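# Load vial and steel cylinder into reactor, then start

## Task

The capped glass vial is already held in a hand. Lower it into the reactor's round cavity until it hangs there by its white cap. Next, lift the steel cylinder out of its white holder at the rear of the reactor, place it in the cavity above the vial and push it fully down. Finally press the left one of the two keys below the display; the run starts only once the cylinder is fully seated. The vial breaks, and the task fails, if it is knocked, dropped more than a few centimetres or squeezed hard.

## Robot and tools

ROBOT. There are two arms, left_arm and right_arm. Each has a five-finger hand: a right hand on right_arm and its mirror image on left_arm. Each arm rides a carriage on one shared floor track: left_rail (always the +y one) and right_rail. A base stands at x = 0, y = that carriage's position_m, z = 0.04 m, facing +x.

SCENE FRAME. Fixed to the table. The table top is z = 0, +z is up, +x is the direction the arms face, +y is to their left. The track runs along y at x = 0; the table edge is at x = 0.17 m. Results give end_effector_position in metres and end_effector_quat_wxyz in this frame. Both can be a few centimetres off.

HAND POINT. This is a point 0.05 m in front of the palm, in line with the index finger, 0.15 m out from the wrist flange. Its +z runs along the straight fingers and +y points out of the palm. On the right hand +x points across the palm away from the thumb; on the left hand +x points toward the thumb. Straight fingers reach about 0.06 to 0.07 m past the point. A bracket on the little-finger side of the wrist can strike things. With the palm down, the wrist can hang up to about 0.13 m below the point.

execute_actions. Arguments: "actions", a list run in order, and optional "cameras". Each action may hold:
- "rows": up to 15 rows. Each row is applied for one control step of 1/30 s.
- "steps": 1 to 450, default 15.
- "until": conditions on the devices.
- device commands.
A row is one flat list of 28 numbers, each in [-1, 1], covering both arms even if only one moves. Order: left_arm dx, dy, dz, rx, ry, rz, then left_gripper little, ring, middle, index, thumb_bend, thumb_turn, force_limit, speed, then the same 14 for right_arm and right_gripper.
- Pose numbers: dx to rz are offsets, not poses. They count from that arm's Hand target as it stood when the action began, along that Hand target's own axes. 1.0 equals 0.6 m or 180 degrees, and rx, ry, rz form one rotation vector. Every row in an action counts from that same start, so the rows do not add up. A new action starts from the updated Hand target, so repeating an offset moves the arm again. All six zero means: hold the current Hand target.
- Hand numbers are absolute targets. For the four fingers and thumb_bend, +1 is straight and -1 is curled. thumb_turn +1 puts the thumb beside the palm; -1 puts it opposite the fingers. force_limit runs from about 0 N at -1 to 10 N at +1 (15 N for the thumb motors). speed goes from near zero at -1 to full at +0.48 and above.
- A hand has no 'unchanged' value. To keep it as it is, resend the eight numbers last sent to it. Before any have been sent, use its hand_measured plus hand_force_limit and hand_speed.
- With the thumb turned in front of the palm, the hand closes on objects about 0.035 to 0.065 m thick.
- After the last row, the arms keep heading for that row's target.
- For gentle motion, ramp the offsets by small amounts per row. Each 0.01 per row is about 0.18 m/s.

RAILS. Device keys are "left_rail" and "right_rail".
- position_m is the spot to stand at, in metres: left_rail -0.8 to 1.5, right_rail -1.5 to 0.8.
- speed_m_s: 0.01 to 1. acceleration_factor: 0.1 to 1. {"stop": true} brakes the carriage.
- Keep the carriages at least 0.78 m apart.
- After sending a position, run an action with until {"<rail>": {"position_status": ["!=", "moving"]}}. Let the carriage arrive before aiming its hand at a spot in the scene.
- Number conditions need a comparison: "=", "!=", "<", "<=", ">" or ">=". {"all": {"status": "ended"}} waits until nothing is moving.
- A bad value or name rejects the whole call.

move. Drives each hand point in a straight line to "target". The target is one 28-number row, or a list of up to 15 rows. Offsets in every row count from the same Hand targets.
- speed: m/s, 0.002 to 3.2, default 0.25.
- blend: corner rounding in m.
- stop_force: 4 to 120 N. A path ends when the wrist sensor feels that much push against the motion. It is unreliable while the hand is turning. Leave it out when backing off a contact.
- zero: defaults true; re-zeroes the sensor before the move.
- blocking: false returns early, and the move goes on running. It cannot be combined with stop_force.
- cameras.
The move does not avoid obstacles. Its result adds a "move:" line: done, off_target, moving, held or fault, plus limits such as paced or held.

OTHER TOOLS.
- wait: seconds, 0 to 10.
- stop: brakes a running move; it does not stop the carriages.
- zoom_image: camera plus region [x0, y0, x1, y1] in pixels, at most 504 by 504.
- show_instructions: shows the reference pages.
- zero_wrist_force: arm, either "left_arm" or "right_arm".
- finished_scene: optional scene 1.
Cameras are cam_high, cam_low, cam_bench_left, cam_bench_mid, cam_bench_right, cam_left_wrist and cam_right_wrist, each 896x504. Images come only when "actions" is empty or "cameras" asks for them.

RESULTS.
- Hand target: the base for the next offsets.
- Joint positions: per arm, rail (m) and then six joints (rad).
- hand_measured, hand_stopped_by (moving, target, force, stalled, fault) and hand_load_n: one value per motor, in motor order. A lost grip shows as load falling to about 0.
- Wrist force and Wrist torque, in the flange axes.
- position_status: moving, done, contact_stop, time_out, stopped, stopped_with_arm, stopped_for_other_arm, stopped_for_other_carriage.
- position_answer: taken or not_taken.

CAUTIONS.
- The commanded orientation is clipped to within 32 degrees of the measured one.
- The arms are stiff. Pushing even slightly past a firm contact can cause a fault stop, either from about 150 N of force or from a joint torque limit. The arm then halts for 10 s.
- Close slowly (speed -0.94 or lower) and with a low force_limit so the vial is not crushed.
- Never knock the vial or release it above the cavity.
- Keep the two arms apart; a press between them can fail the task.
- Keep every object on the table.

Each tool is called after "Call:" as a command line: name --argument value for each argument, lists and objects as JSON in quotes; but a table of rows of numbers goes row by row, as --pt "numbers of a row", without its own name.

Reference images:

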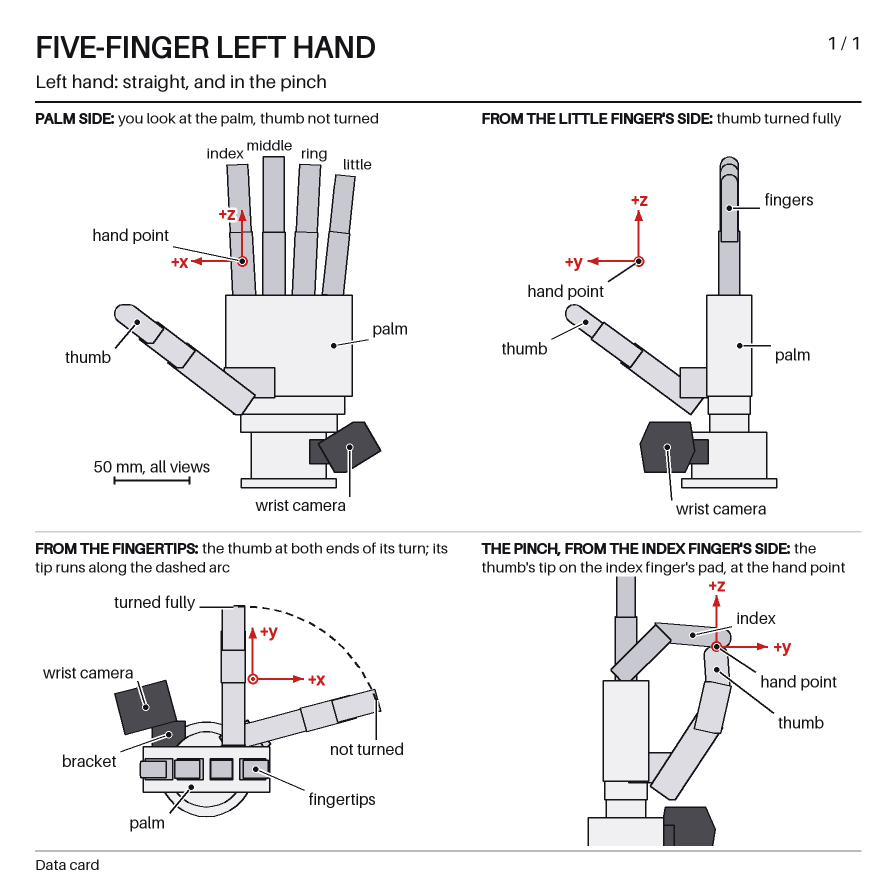

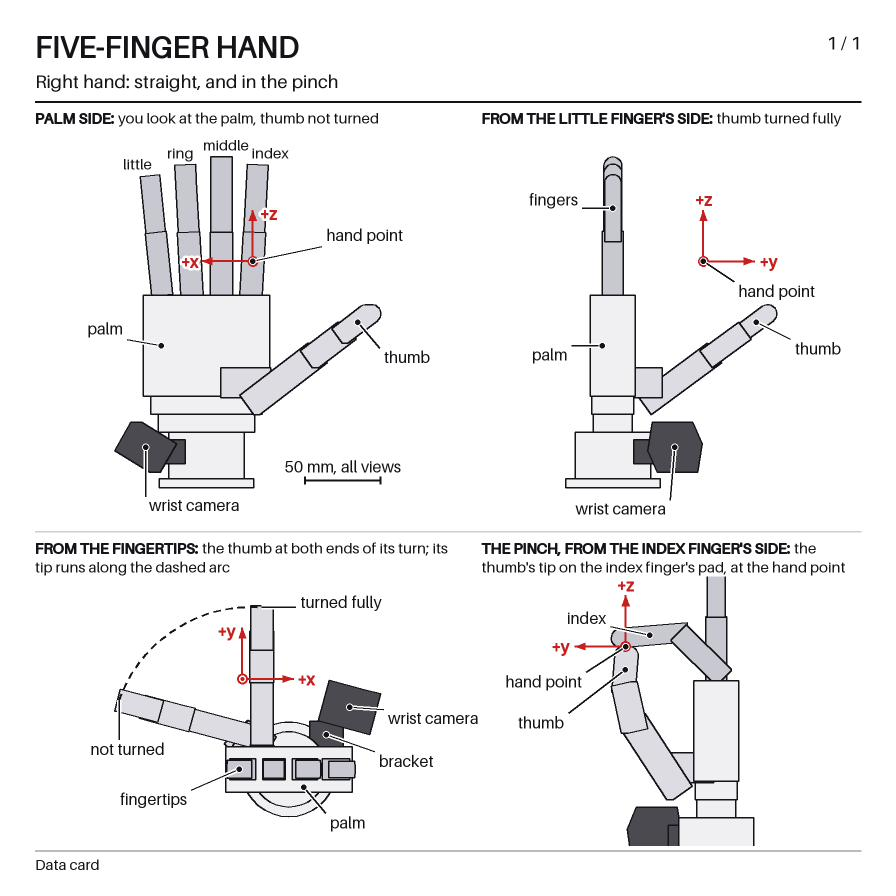

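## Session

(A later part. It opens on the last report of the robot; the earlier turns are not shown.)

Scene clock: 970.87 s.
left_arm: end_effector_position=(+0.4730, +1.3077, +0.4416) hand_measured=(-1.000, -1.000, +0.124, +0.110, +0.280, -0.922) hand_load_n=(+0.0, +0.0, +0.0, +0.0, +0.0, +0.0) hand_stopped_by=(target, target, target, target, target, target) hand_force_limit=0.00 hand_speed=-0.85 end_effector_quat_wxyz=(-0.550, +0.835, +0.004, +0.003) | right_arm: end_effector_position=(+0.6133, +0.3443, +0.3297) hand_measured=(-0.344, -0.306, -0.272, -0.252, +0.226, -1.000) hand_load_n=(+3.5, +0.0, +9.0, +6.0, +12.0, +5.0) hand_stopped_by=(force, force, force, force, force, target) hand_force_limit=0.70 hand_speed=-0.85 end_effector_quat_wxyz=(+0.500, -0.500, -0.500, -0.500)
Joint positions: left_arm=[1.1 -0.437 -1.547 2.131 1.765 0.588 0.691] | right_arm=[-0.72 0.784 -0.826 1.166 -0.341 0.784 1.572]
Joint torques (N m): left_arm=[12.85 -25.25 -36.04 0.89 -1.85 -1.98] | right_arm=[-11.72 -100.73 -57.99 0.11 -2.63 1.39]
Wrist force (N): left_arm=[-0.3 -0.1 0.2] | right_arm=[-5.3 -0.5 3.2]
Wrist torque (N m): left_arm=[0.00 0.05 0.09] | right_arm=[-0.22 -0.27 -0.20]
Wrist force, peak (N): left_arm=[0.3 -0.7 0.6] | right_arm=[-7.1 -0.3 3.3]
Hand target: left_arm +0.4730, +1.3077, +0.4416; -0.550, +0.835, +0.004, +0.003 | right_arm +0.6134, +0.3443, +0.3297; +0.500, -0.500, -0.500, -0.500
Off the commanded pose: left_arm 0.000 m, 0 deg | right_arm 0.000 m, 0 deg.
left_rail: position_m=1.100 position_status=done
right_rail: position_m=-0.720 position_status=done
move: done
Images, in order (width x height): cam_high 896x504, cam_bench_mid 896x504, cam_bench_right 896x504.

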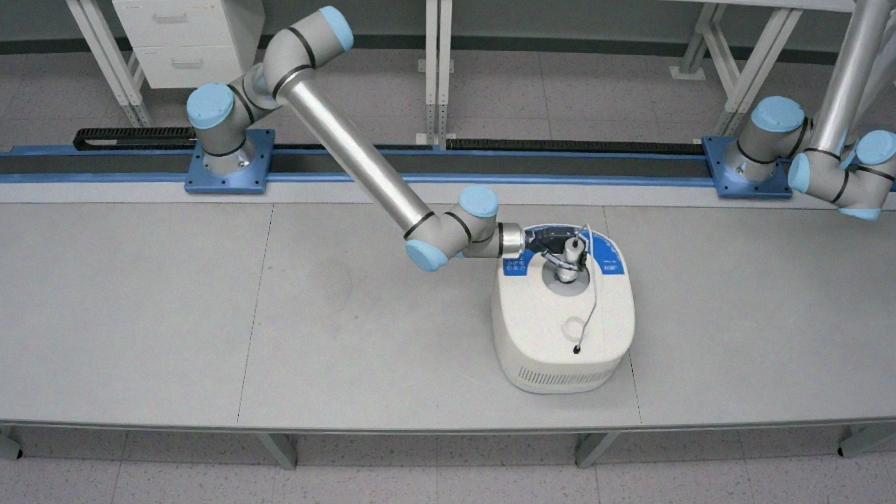

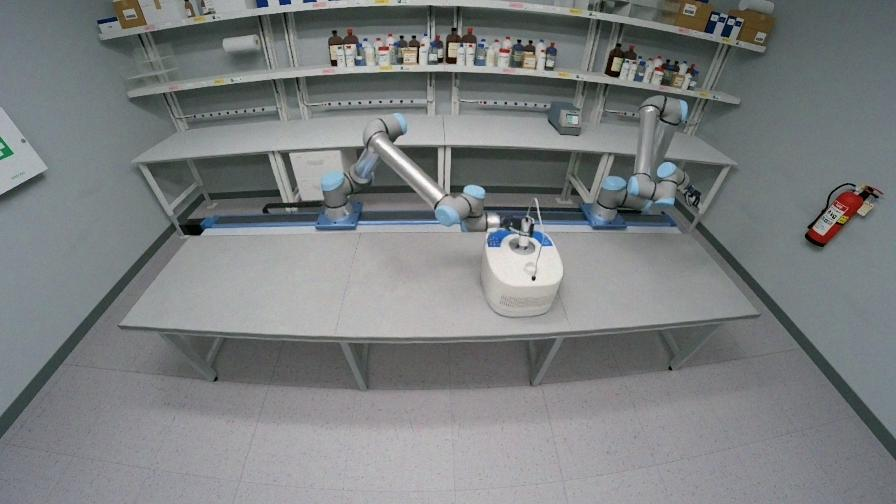

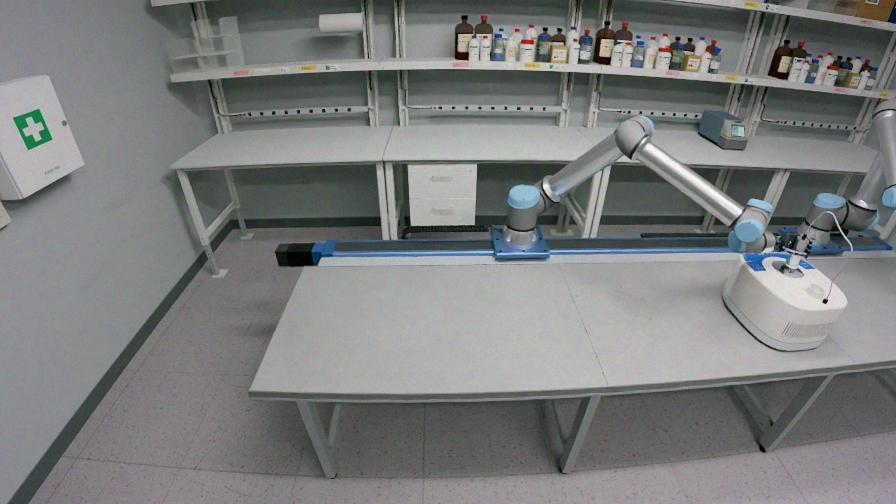

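Call:
move --target '[0,0,0,0,0,0,-1,-1,0.125,0.11,0.28,-0.922,0,-0.85,0,0.01,-0.0083,0,0,0,-1,-1,-1,-1,-1,-1,0.7,-0.85]' --speed 0.05 --cameras '["cam_high","cam_bench_right","cam_bench_mid","cam_right_wrist"]'

Call:
zoom_image --camera "cam_bench_right" --region '[770, 245, 806, 281]'

Call:
zoom_image --camera "cam_bench_mid" --region '[508, 228, 538, 258]'

Call:
zoom_image --camera "cam_high" --region '[540, 250, 592, 302]'

Scene clock: 1033.70 s.
left_arm: end_effector_position=(+0.4730, +1.3077, +0.4416) hand_measured=(-1.000, -1.000, +0.124, +0.110, +0.280, -0.922) hand_load_n=(+0.0, +0.5, +0.0, +0.0, +0.0, +0.0) hand_stopped_by=(target, target, target, target, target, target) hand_force_limit=0.00 hand_speed=-0.85 end_effector_quat_wxyz=(-0.550, +0.835, +0.004, +0.003) | right_arm: end_effector_position=(+0.6193, +0.3394, +0.3297) hand_measured=(-0.344, -0.306, -0.272, -0.252, +0.226, -1.000) hand_load_n=(+3.0, +0.0, +9.0, +6.0, +12.0, +5.0) hand_stopped_by=(force, force, force, force, force, target) hand_force_limit=0.70 hand_speed=-0.85 end_effector_quat_wxyz=(+0.500, -0.500, -0.500, -0.500)
Joint positions: left_arm=[1.1 -0.437 -1.547 2.131 1.765 0.588 0.691] | right_arm=[-0.72 0.776 -0.826 1.168 -0.342 0.776 1.572]
Joint torques (N m): left_arm=[14.77 -25.98 -35.46 0.49 -1.52 -1.84] | right_arm=[-10.5 -125.66 -44.96 -5.82 -3.27 -1.13]
Wrist force (N): left_arm=[0.0 0.0 0.5] | right_arm=[-5.9 -0.2 3.8]
Wrist torque (N m): left_arm=[-0.01 0.02 0.10] | right_arm=[-0.20 -0.23 -0.22]
Wrist force, peak (N): left_arm=[0.1 -0.7 0.6] | right_arm=[-6.2 -0.4 3.5]
Hand target: left_arm +0.4730, +1.3077, +0.4416; -0.550, +0.835, +0.004, +0.003 | right_arm +0.6194, +0.3393, +0.3297; +0.500, -0.500, -0.500, -0.500
Off the commanded pose: left_arm 0.000 m, 0 deg | right_arm 0.000 m, 0 deg.
left_rail: position_m=1.100 position_status=done
right_rail: position_m=-0.720 position_status=done
move: done
Images, in order (width x height): cam_high 896x504, cam_bench_mid 896x504, cam_bench_right 896x504, cam_right_wrist 896x504.

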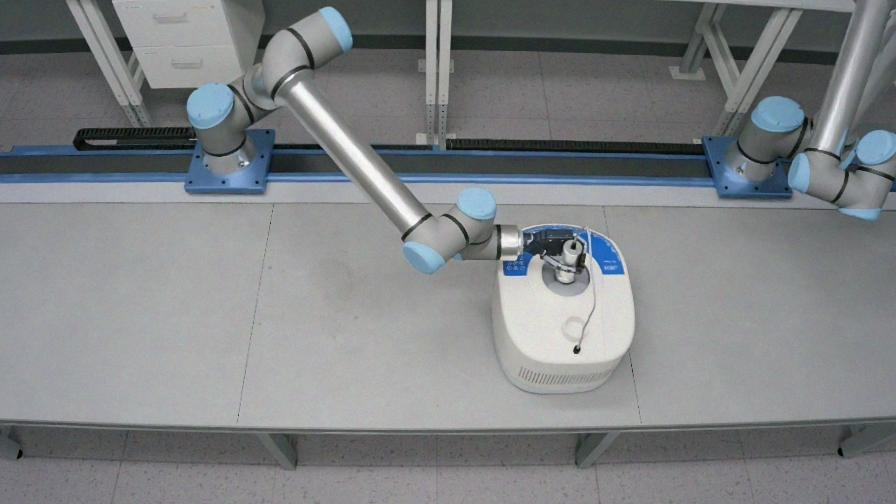

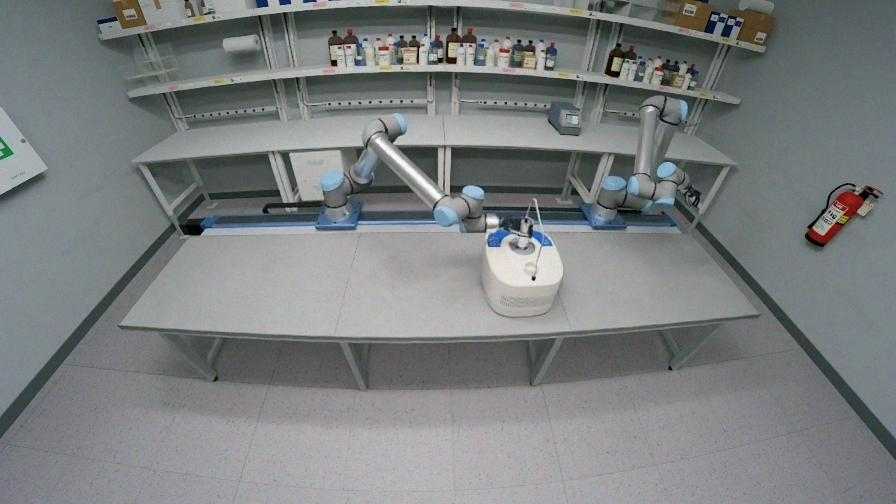

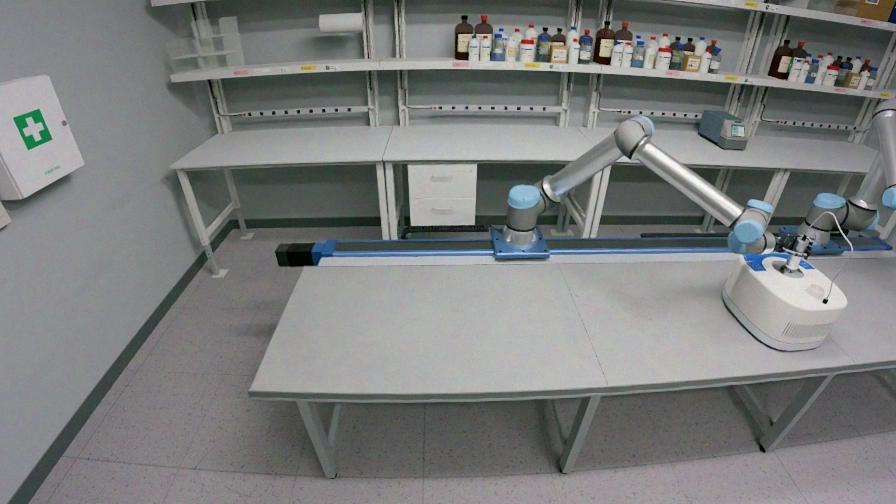

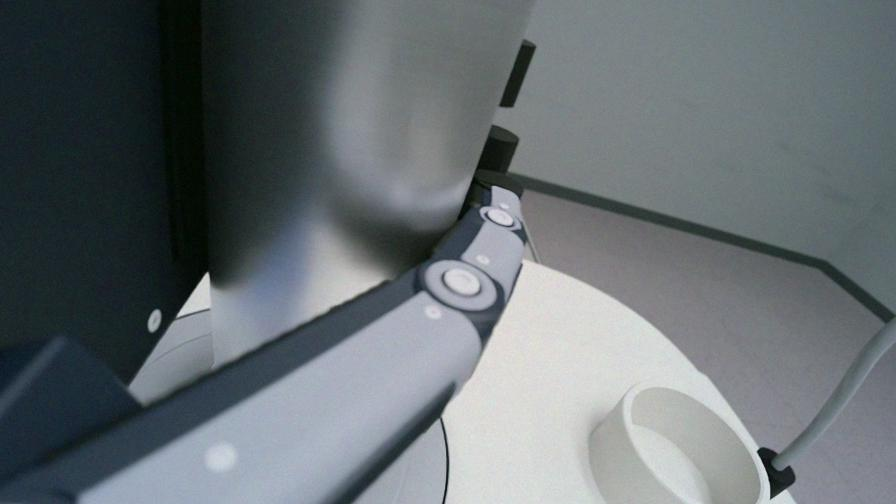

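Scaled by 14.000 from the camera's 896x504 image, which has a finer 1280x720 frame.

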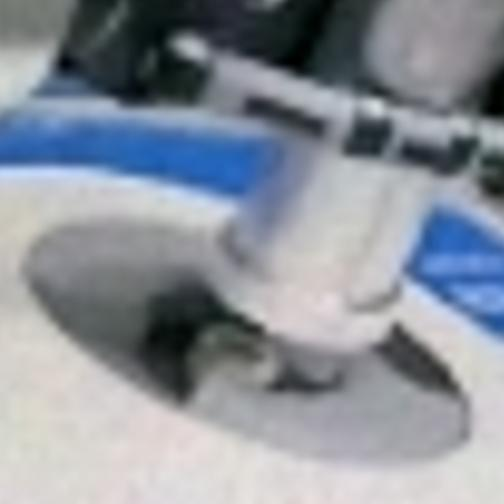

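Scaled by 16.800 from the camera's 896x504 image, which has a finer 1280x720 frame.

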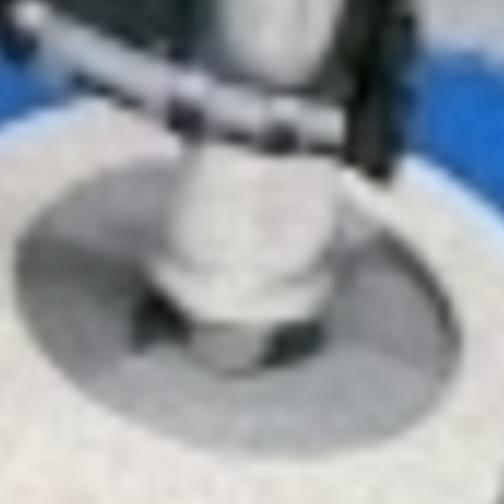

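Scaled by 9.692 from the camera's 896x504 image, which has a finer 1280x720 frame.

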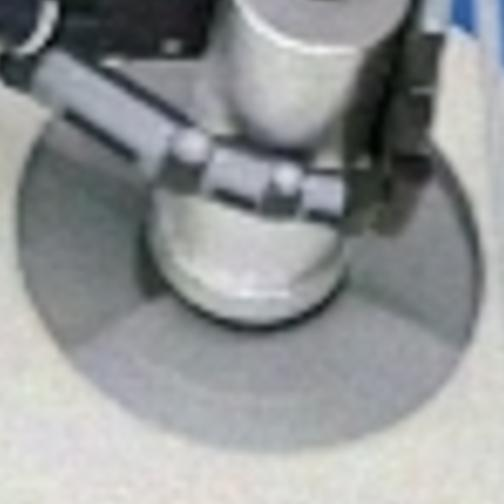

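Call:
move --target '[0,0,0,0,0,0,-1,-1,0.125,0.11,0.28,-0.922,0,-0.85,-0.022,0,0,0,0,0,-1,-1,-1,-1,-1,-1,0.7,-0.85]' --speed 0.03 --stop_force 5 --cameras '["cam_high","cam_bench_right","cam_bench_mid"]'

Call:
zoom_image --camera "cam_bench_right" --region '[770, 245, 806, 281]'

Call:
zoom_image --camera "cam_bench_mid" --region '[508, 228, 538, 258]'

Call:
zoom_image --camera "cam_high" --region '[540, 250, 592, 302]'

Scene clock: 1049.47 s.
left_arm: end_effector_position=(+0.4730, +1.3077, +0.4416) hand_measured=(-1.000, -1.000, +0.124, +0.110, +0.280, -0.922) hand_load_n=(+0.0, +0.0, +0.0, +0.0, +0.0, +0.0) hand_stopped_by=(target, target, target, target, target, target) hand_force_limit=0.00 hand_speed=-0.85 end_effector_quat_wxyz=(-0.550, +0.835, +0.004, +0.003) | right_arm: end_effector_position=(+0.6194, +0.3393, +0.3165) hand_measured=(-0.344, -0.306, -0.272, -0.252, +0.226, -1.000) hand_load_n=(+3.0, +0.0, +8.5, +6.5, +12.0, +5.5) hand_stopped_by=(force, force, force, force, force, target) hand_force_limit=0.70 hand_speed=-0.85 end_effector_quat_wxyz=(+0.500, -0.500, -0.500, -0.500)
Joint positions: left_arm=[1.1 -0.437 -1.547 2.131 1.765 0.588 0.691] | right_arm=[-0.72 0.776 -0.818 1.178 -0.36 0.776 1.572]
Joint torques (N m): left_arm=[13.29 -26.64 -36.11 0.66 -2.06 -1.88] | right_arm=[-6.79 -100.29 -44.6 -5.77 -1.72 0.44]
Wrist force (N): left_arm=[0.1 -0.3 0.3] | right_arm=[-5.5 0.0 3.6]
Wrist torque (N m): left_arm=[-0.04 0.01 0.12] | right_arm=[-0.16 -0.29 -0.19]
Wrist force, peak (N): left_arm=[0.0 -0.3 0.9] | right_arm=[-6.3 0.0 3.4]
Hand target: left_arm +0.4730, +1.3077, +0.4416; -0.550, +0.835, +0.004, +0.003 | right_arm +0.6194, +0.3393, +0.3165; +0.500, -0.500, -0.500, -0.500
Off the commanded pose: left_arm 0.000 m, 0 deg | right_arm 0.000 m, 0 deg.
left_rail: position_m=1.100 position_status=done
right_rail: position_m=-0.720 position_status=done
move: done
Images, in order (width x height): cam_high 896x504, cam_bench_mid 896x504, cam_bench_right 896x504.

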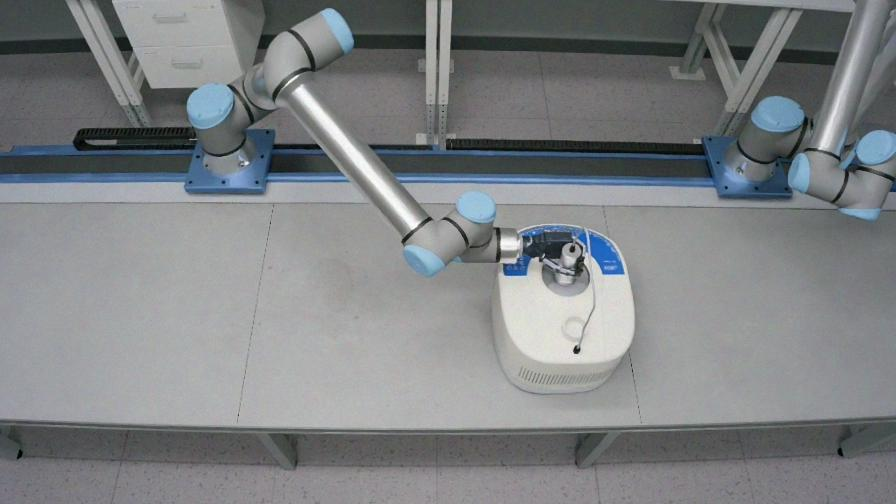

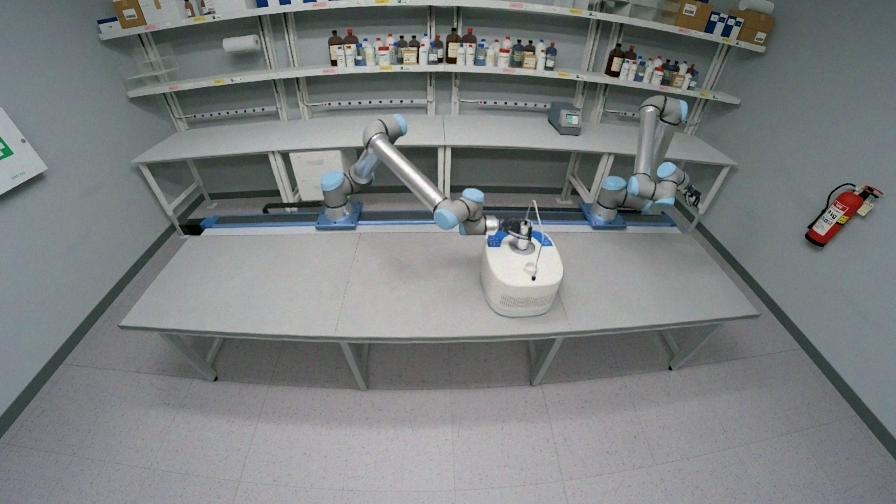

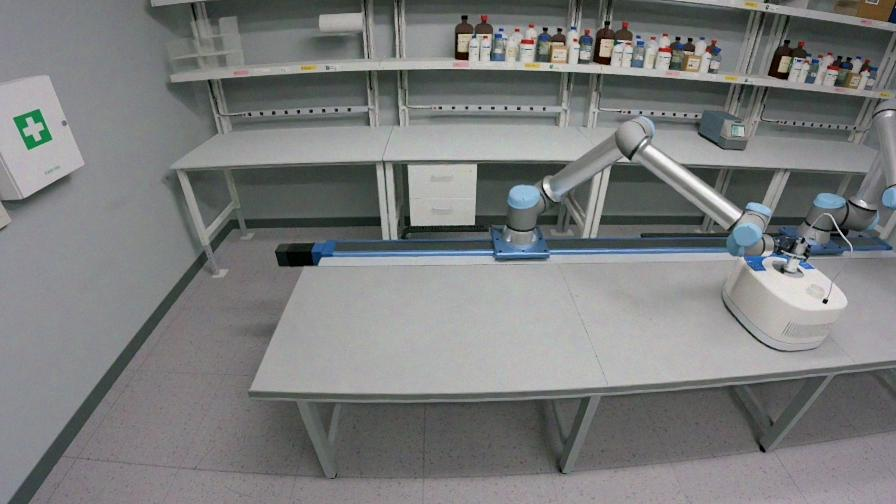

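Scaled by 14.000 from the camera's 896x504 image, which has a finer 1280x720 frame.

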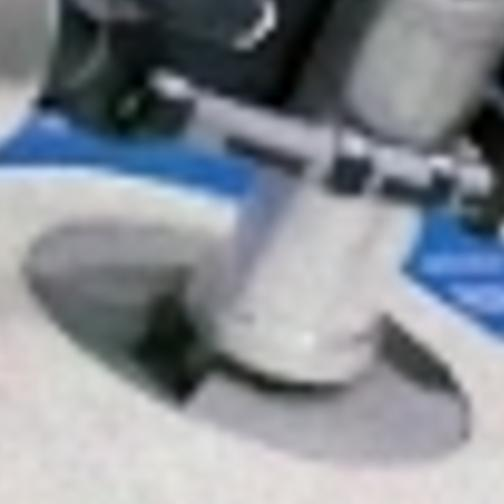

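Scaled by 16.800 from the camera's 896x504 image, which has a finer 1280x720 frame.

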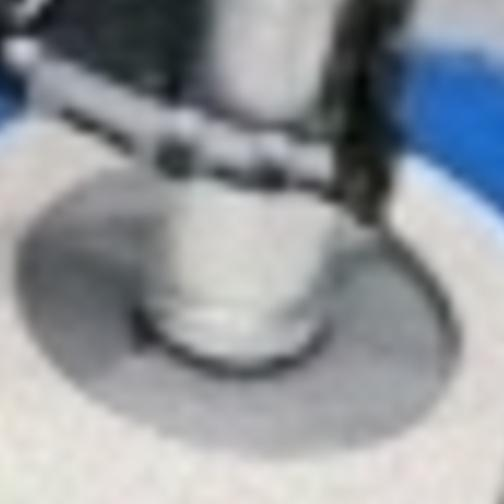

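Scaled by 9.692 from the camera's 896x504 image, which has a finer 1280x720 frame.

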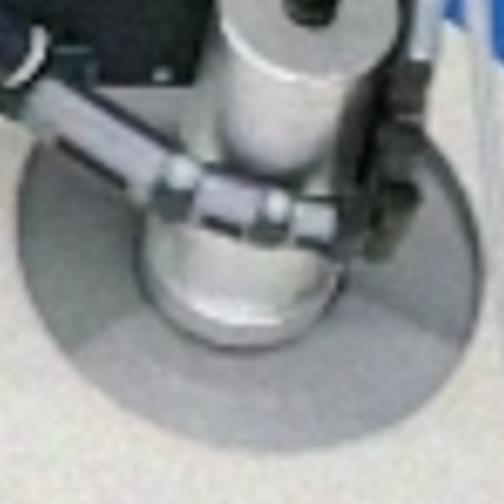

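Call:
move --target '[0,0,0,0,0,0,-1,-1,0.125,0.11,0.28,-0.922,0,-0.85,0,-0.0092,-0.0042,0,0,0,-1,-1,-1,-1,-1,-1,0.7,-0.85]' --speed 0.04 --stop_force 6 --cameras '["cam_high","cam_bench_right","cam_bench_mid"]'

Call:
zoom_image --camera "cam_bench_right" --region '[770, 245, 806, 281]'

Call:
zoom_image --camera "cam_bench_mid" --region '[508, 228, 538, 258]'

Call:
zoom_image --camera "cam_high" --region '[540, 250, 592, 302]'

Scene clock: 1074.00 s.
left_arm: end_effector_position=(+0.4730, +1.3077, +0.4416) hand_measured=(-1.000, -1.000, +0.124, +0.110, +0.280, -0.922) hand_load_n=(+0.0, +0.0, +0.0, +0.0, +0.0, +0.0) hand_stopped_by=(target, target, target, target, target, target) hand_force_limit=0.00 hand_speed=-0.85 end_effector_quat_wxyz=(-0.550, +0.835, +0.004, +0.003) | right_arm: end_effector_position=(+0.6139, +0.3368, +0.3165) hand_measured=(-0.344, -0.306, -0.272, -0.252, +0.226, -1.000) hand_load_n=(+3.0, +0.0, +8.5, +6.0, +11.5, +5.0) hand_stopped_by=(force, force, force, force, force, target) hand_force_limit=0.70 hand_speed=-0.85 end_effector_quat_wxyz=(+0.500, -0.500, -0.500, -0.500)
Joint positions: left_arm=[1.1 -0.437 -1.547 2.131 1.765 0.588 0.691] | right_arm=[-0.72 0.778 -0.827 1.194 -0.367 0.778 1.572]
Joint torques (N m): left_arm=[14.4 -25.16 -35.51 0.67 -1.76 -1.7] | right_arm=[7.35 -124.39 -44.68 -5.91 3.5 1.23]
Wrist force (N): left_arm=[-0.3 -0.4 0.4] | right_arm=[-5.5 -0.1 3.7]
Wrist torque (N m): left_arm=[-0.06 0.06 0.10] | right_arm=[-0.18 -0.30 -0.19]
Wrist force, peak (N): left_arm=[0.1 -0.7 0.7] | right_arm=[-6.1 -0.2 3.7]
Hand target: left_arm +0.4730, +1.3077, +0.4416; -0.550, +0.835, +0.004, +0.003 | right_arm +0.6139, +0.3368, +0.3165; +0.500, -0.500, -0.500, -0.500
Off the commanded pose: left_arm 0.000 m, 0 deg | right_arm 0.000 m, 0 deg.
left_rail: position_m=1.100 position_status=done
right_rail: position_m=-0.720 position_status=done
move: done
Images, in order (width x height): cam_high 896x504, cam_bench_mid 896x504, cam_bench_right 896x504.

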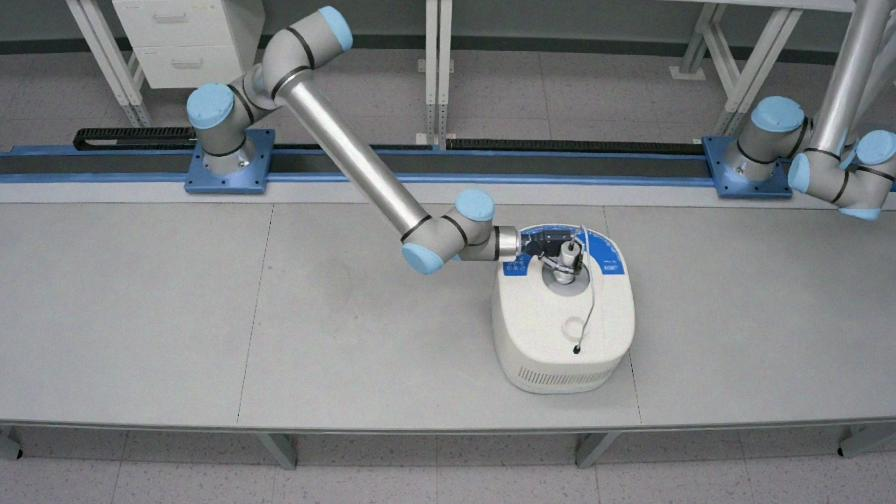

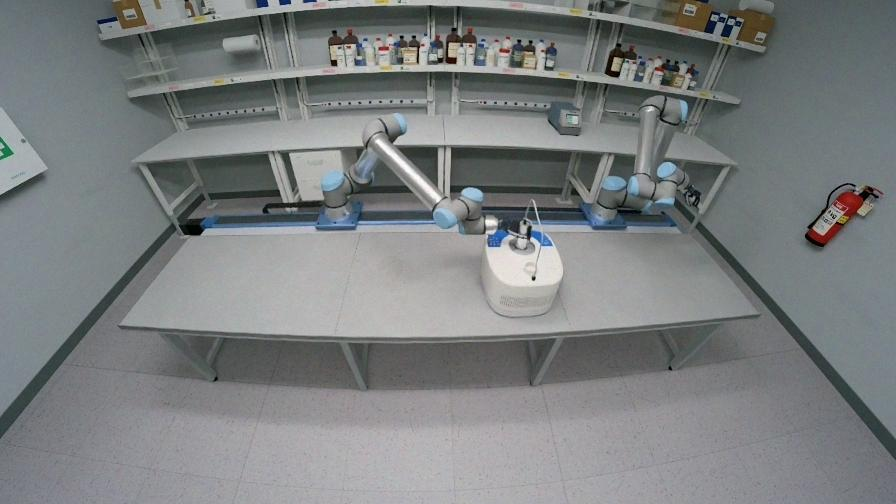

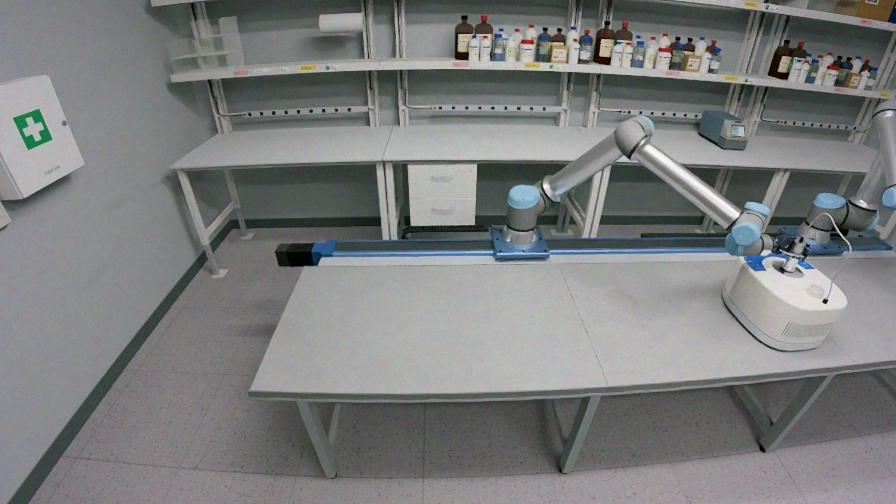

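Scaled by 14.000 from the camera's 896x504 image, which has a finer 1280x720 frame.

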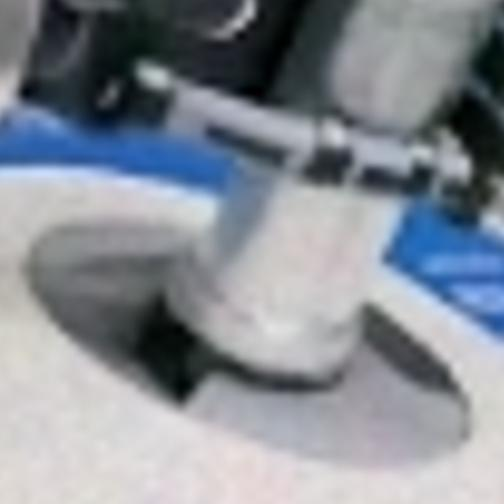

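Scaled by 16.800 from the camera's 896x504 image, which has a finer 1280x720 frame.

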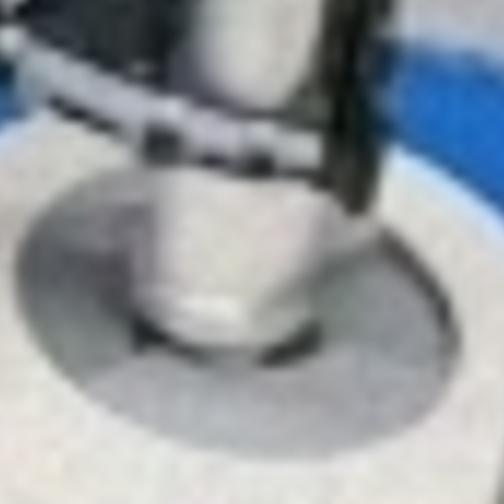

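Scaled by 9.692 from the camera's 896x504 image, which has a finer 1280x720 frame.

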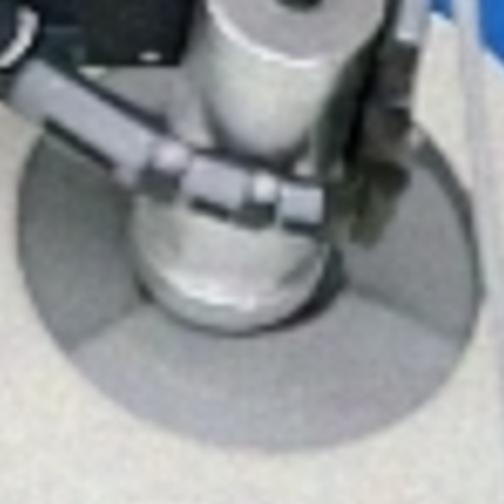

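Call:
move --target '[0,0,0,0,0,0,-1,-1,0.125,0.11,0.28,-0.922,0,-0.85,-0.02,0,0,0,0,0,-1,-1,-1,-1,-1,-1,0.7,-0.85]' --speed 0.012 --stop_force 4 --cameras '["cam_high","cam_bench_right","cam_bench_mid"]'

Call:
zoom_image --camera "cam_bench_right" --region '[770, 245, 806, 281]'

Call:
zoom_image --camera "cam_bench_mid" --region '[508, 228, 538, 258]'

Call:
zoom_image --camera "cam_high" --region '[540, 250, 592, 302]'

Scene clock: 1105.97 s.
left_arm: end_effector_position=(+0.4730, +1.3077, +0.4416) hand_measured=(-1.000, -1.000, +0.124, +0.110, +0.280, -0.922) hand_load_n=(+0.0, +0.0, +0.0, +0.0, +0.0, +0.0) hand_stopped_by=(target, target, target, target, target, target) hand_force_limit=0.00 hand_speed=-0.85 end_effector_quat_wxyz=(-0.550, +0.835, +0.004, +0.003) | right_arm: end_effector_position=(+0.6139, +0.3368, +0.3061) hand_measured=(-0.344, -0.306, -0.272, -0.252, +0.226, -1.000) hand_load_n=(+4.0, +0.5, +9.0, +5.5, +12.0, +4.0) hand_stopped_by=(force, force, force, force, force, target) hand_force_limit=0.70 hand_speed=-0.85 end_effector_quat_wxyz=(+0.500, -0.500, -0.500, -0.500)
Joint positions: left_arm=[1.1 -0.437 -1.547 2.131 1.765 0.588 0.691] | right_arm=[-0.72 0.778 -0.821 1.201 -0.382 0.778 1.572]
Joint torques (N m): left_arm=[14.19 -24.63 -36.48 0.64 -2.04 -1.92] | right_arm=[-6.48 -121.86 -56.32 0.01 3.1 -0.99]
Wrist force (N): left_arm=[0.1 -0.3 0.4] | right_arm=[-3.5 0.3 4.3]
Wrist torque (N m): left_arm=[-0.04 0.00 0.11] | right_arm=[-0.22 -0.30 -0.25]
Wrist force, peak (N): left_arm=[-0.1 -0.6 0.6] | right_arm=[4.8 -2.8 5.0]
Hand target: left_arm +0.4730, +1.3077, +0.4416; -0.550, +0.835, +0.004, +0.003 | right_arm +0.6139, +0.3368, +0.3061; +0.500, -0.500, -0.500, -0.500 (not the last commanded pose)
Off the commanded pose: left_arm 0.000 m, 0 deg | right_arm 0.002 m, 0 deg.
left_rail: position_m=1.100 position_status=done
right_rail: position_m=-0.720 position_status=done
move: contact (right_arm)
Images, in order (width x height): cam_high 896x504, cam_bench_mid 896x504, cam_bench_right 896x504.

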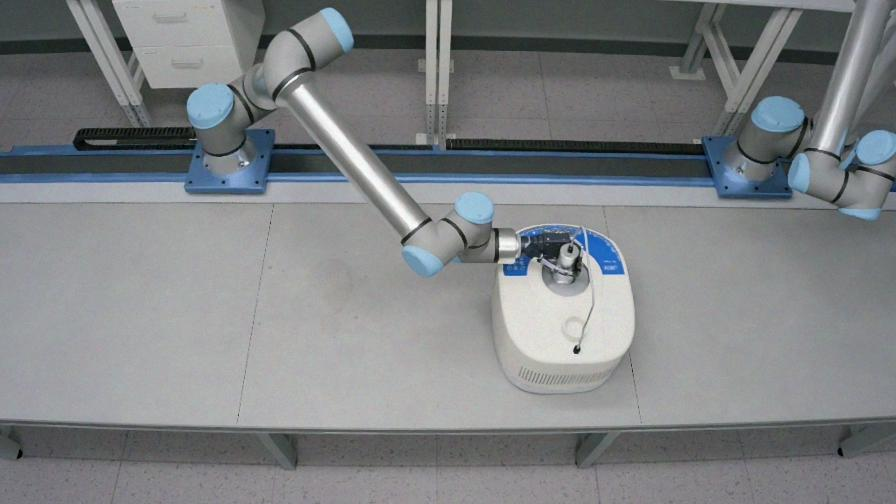

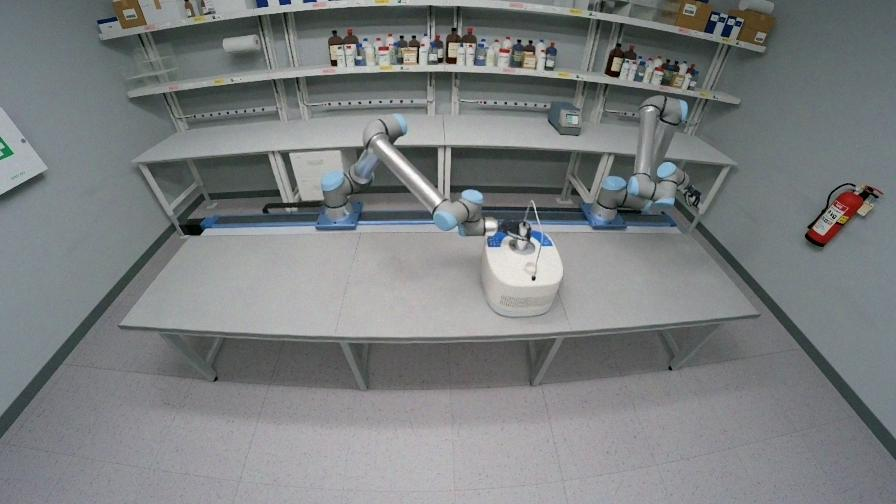

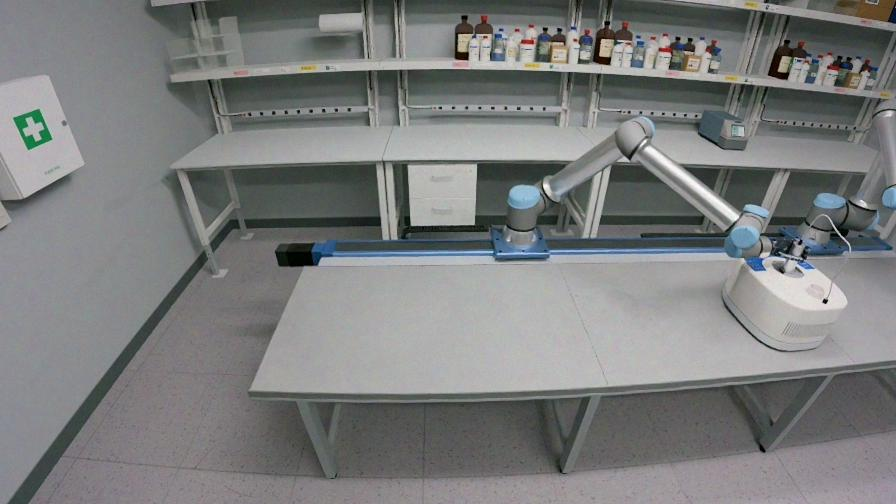

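Scaled by 14.000 from the camera's 896x504 image, which has a finer 1280x720 frame.

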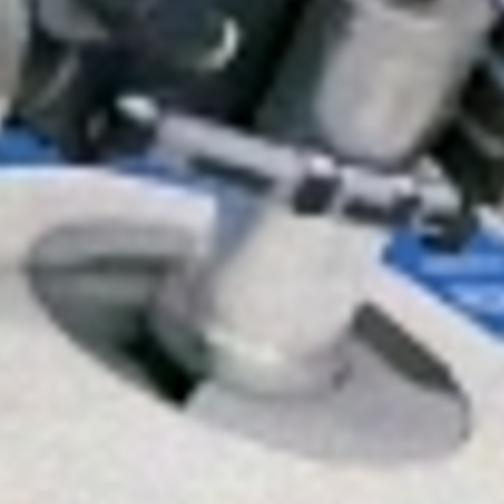

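Scaled by 16.800 from the camera's 896x504 image, which has a finer 1280x720 frame.

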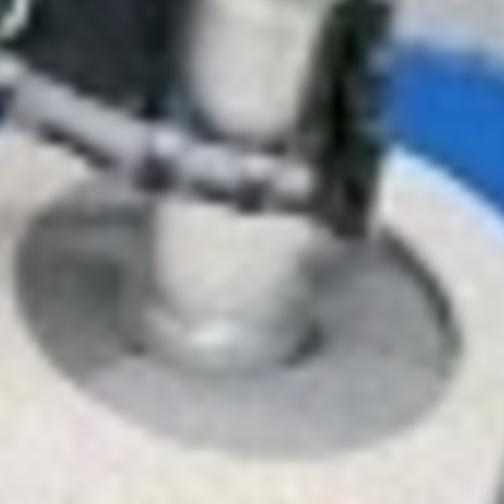

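Scaled by 9.692 from the camera's 896x504 image, which has a finer 1280x720 frame.

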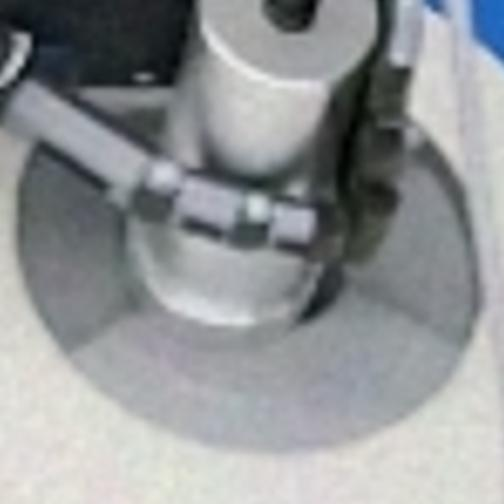

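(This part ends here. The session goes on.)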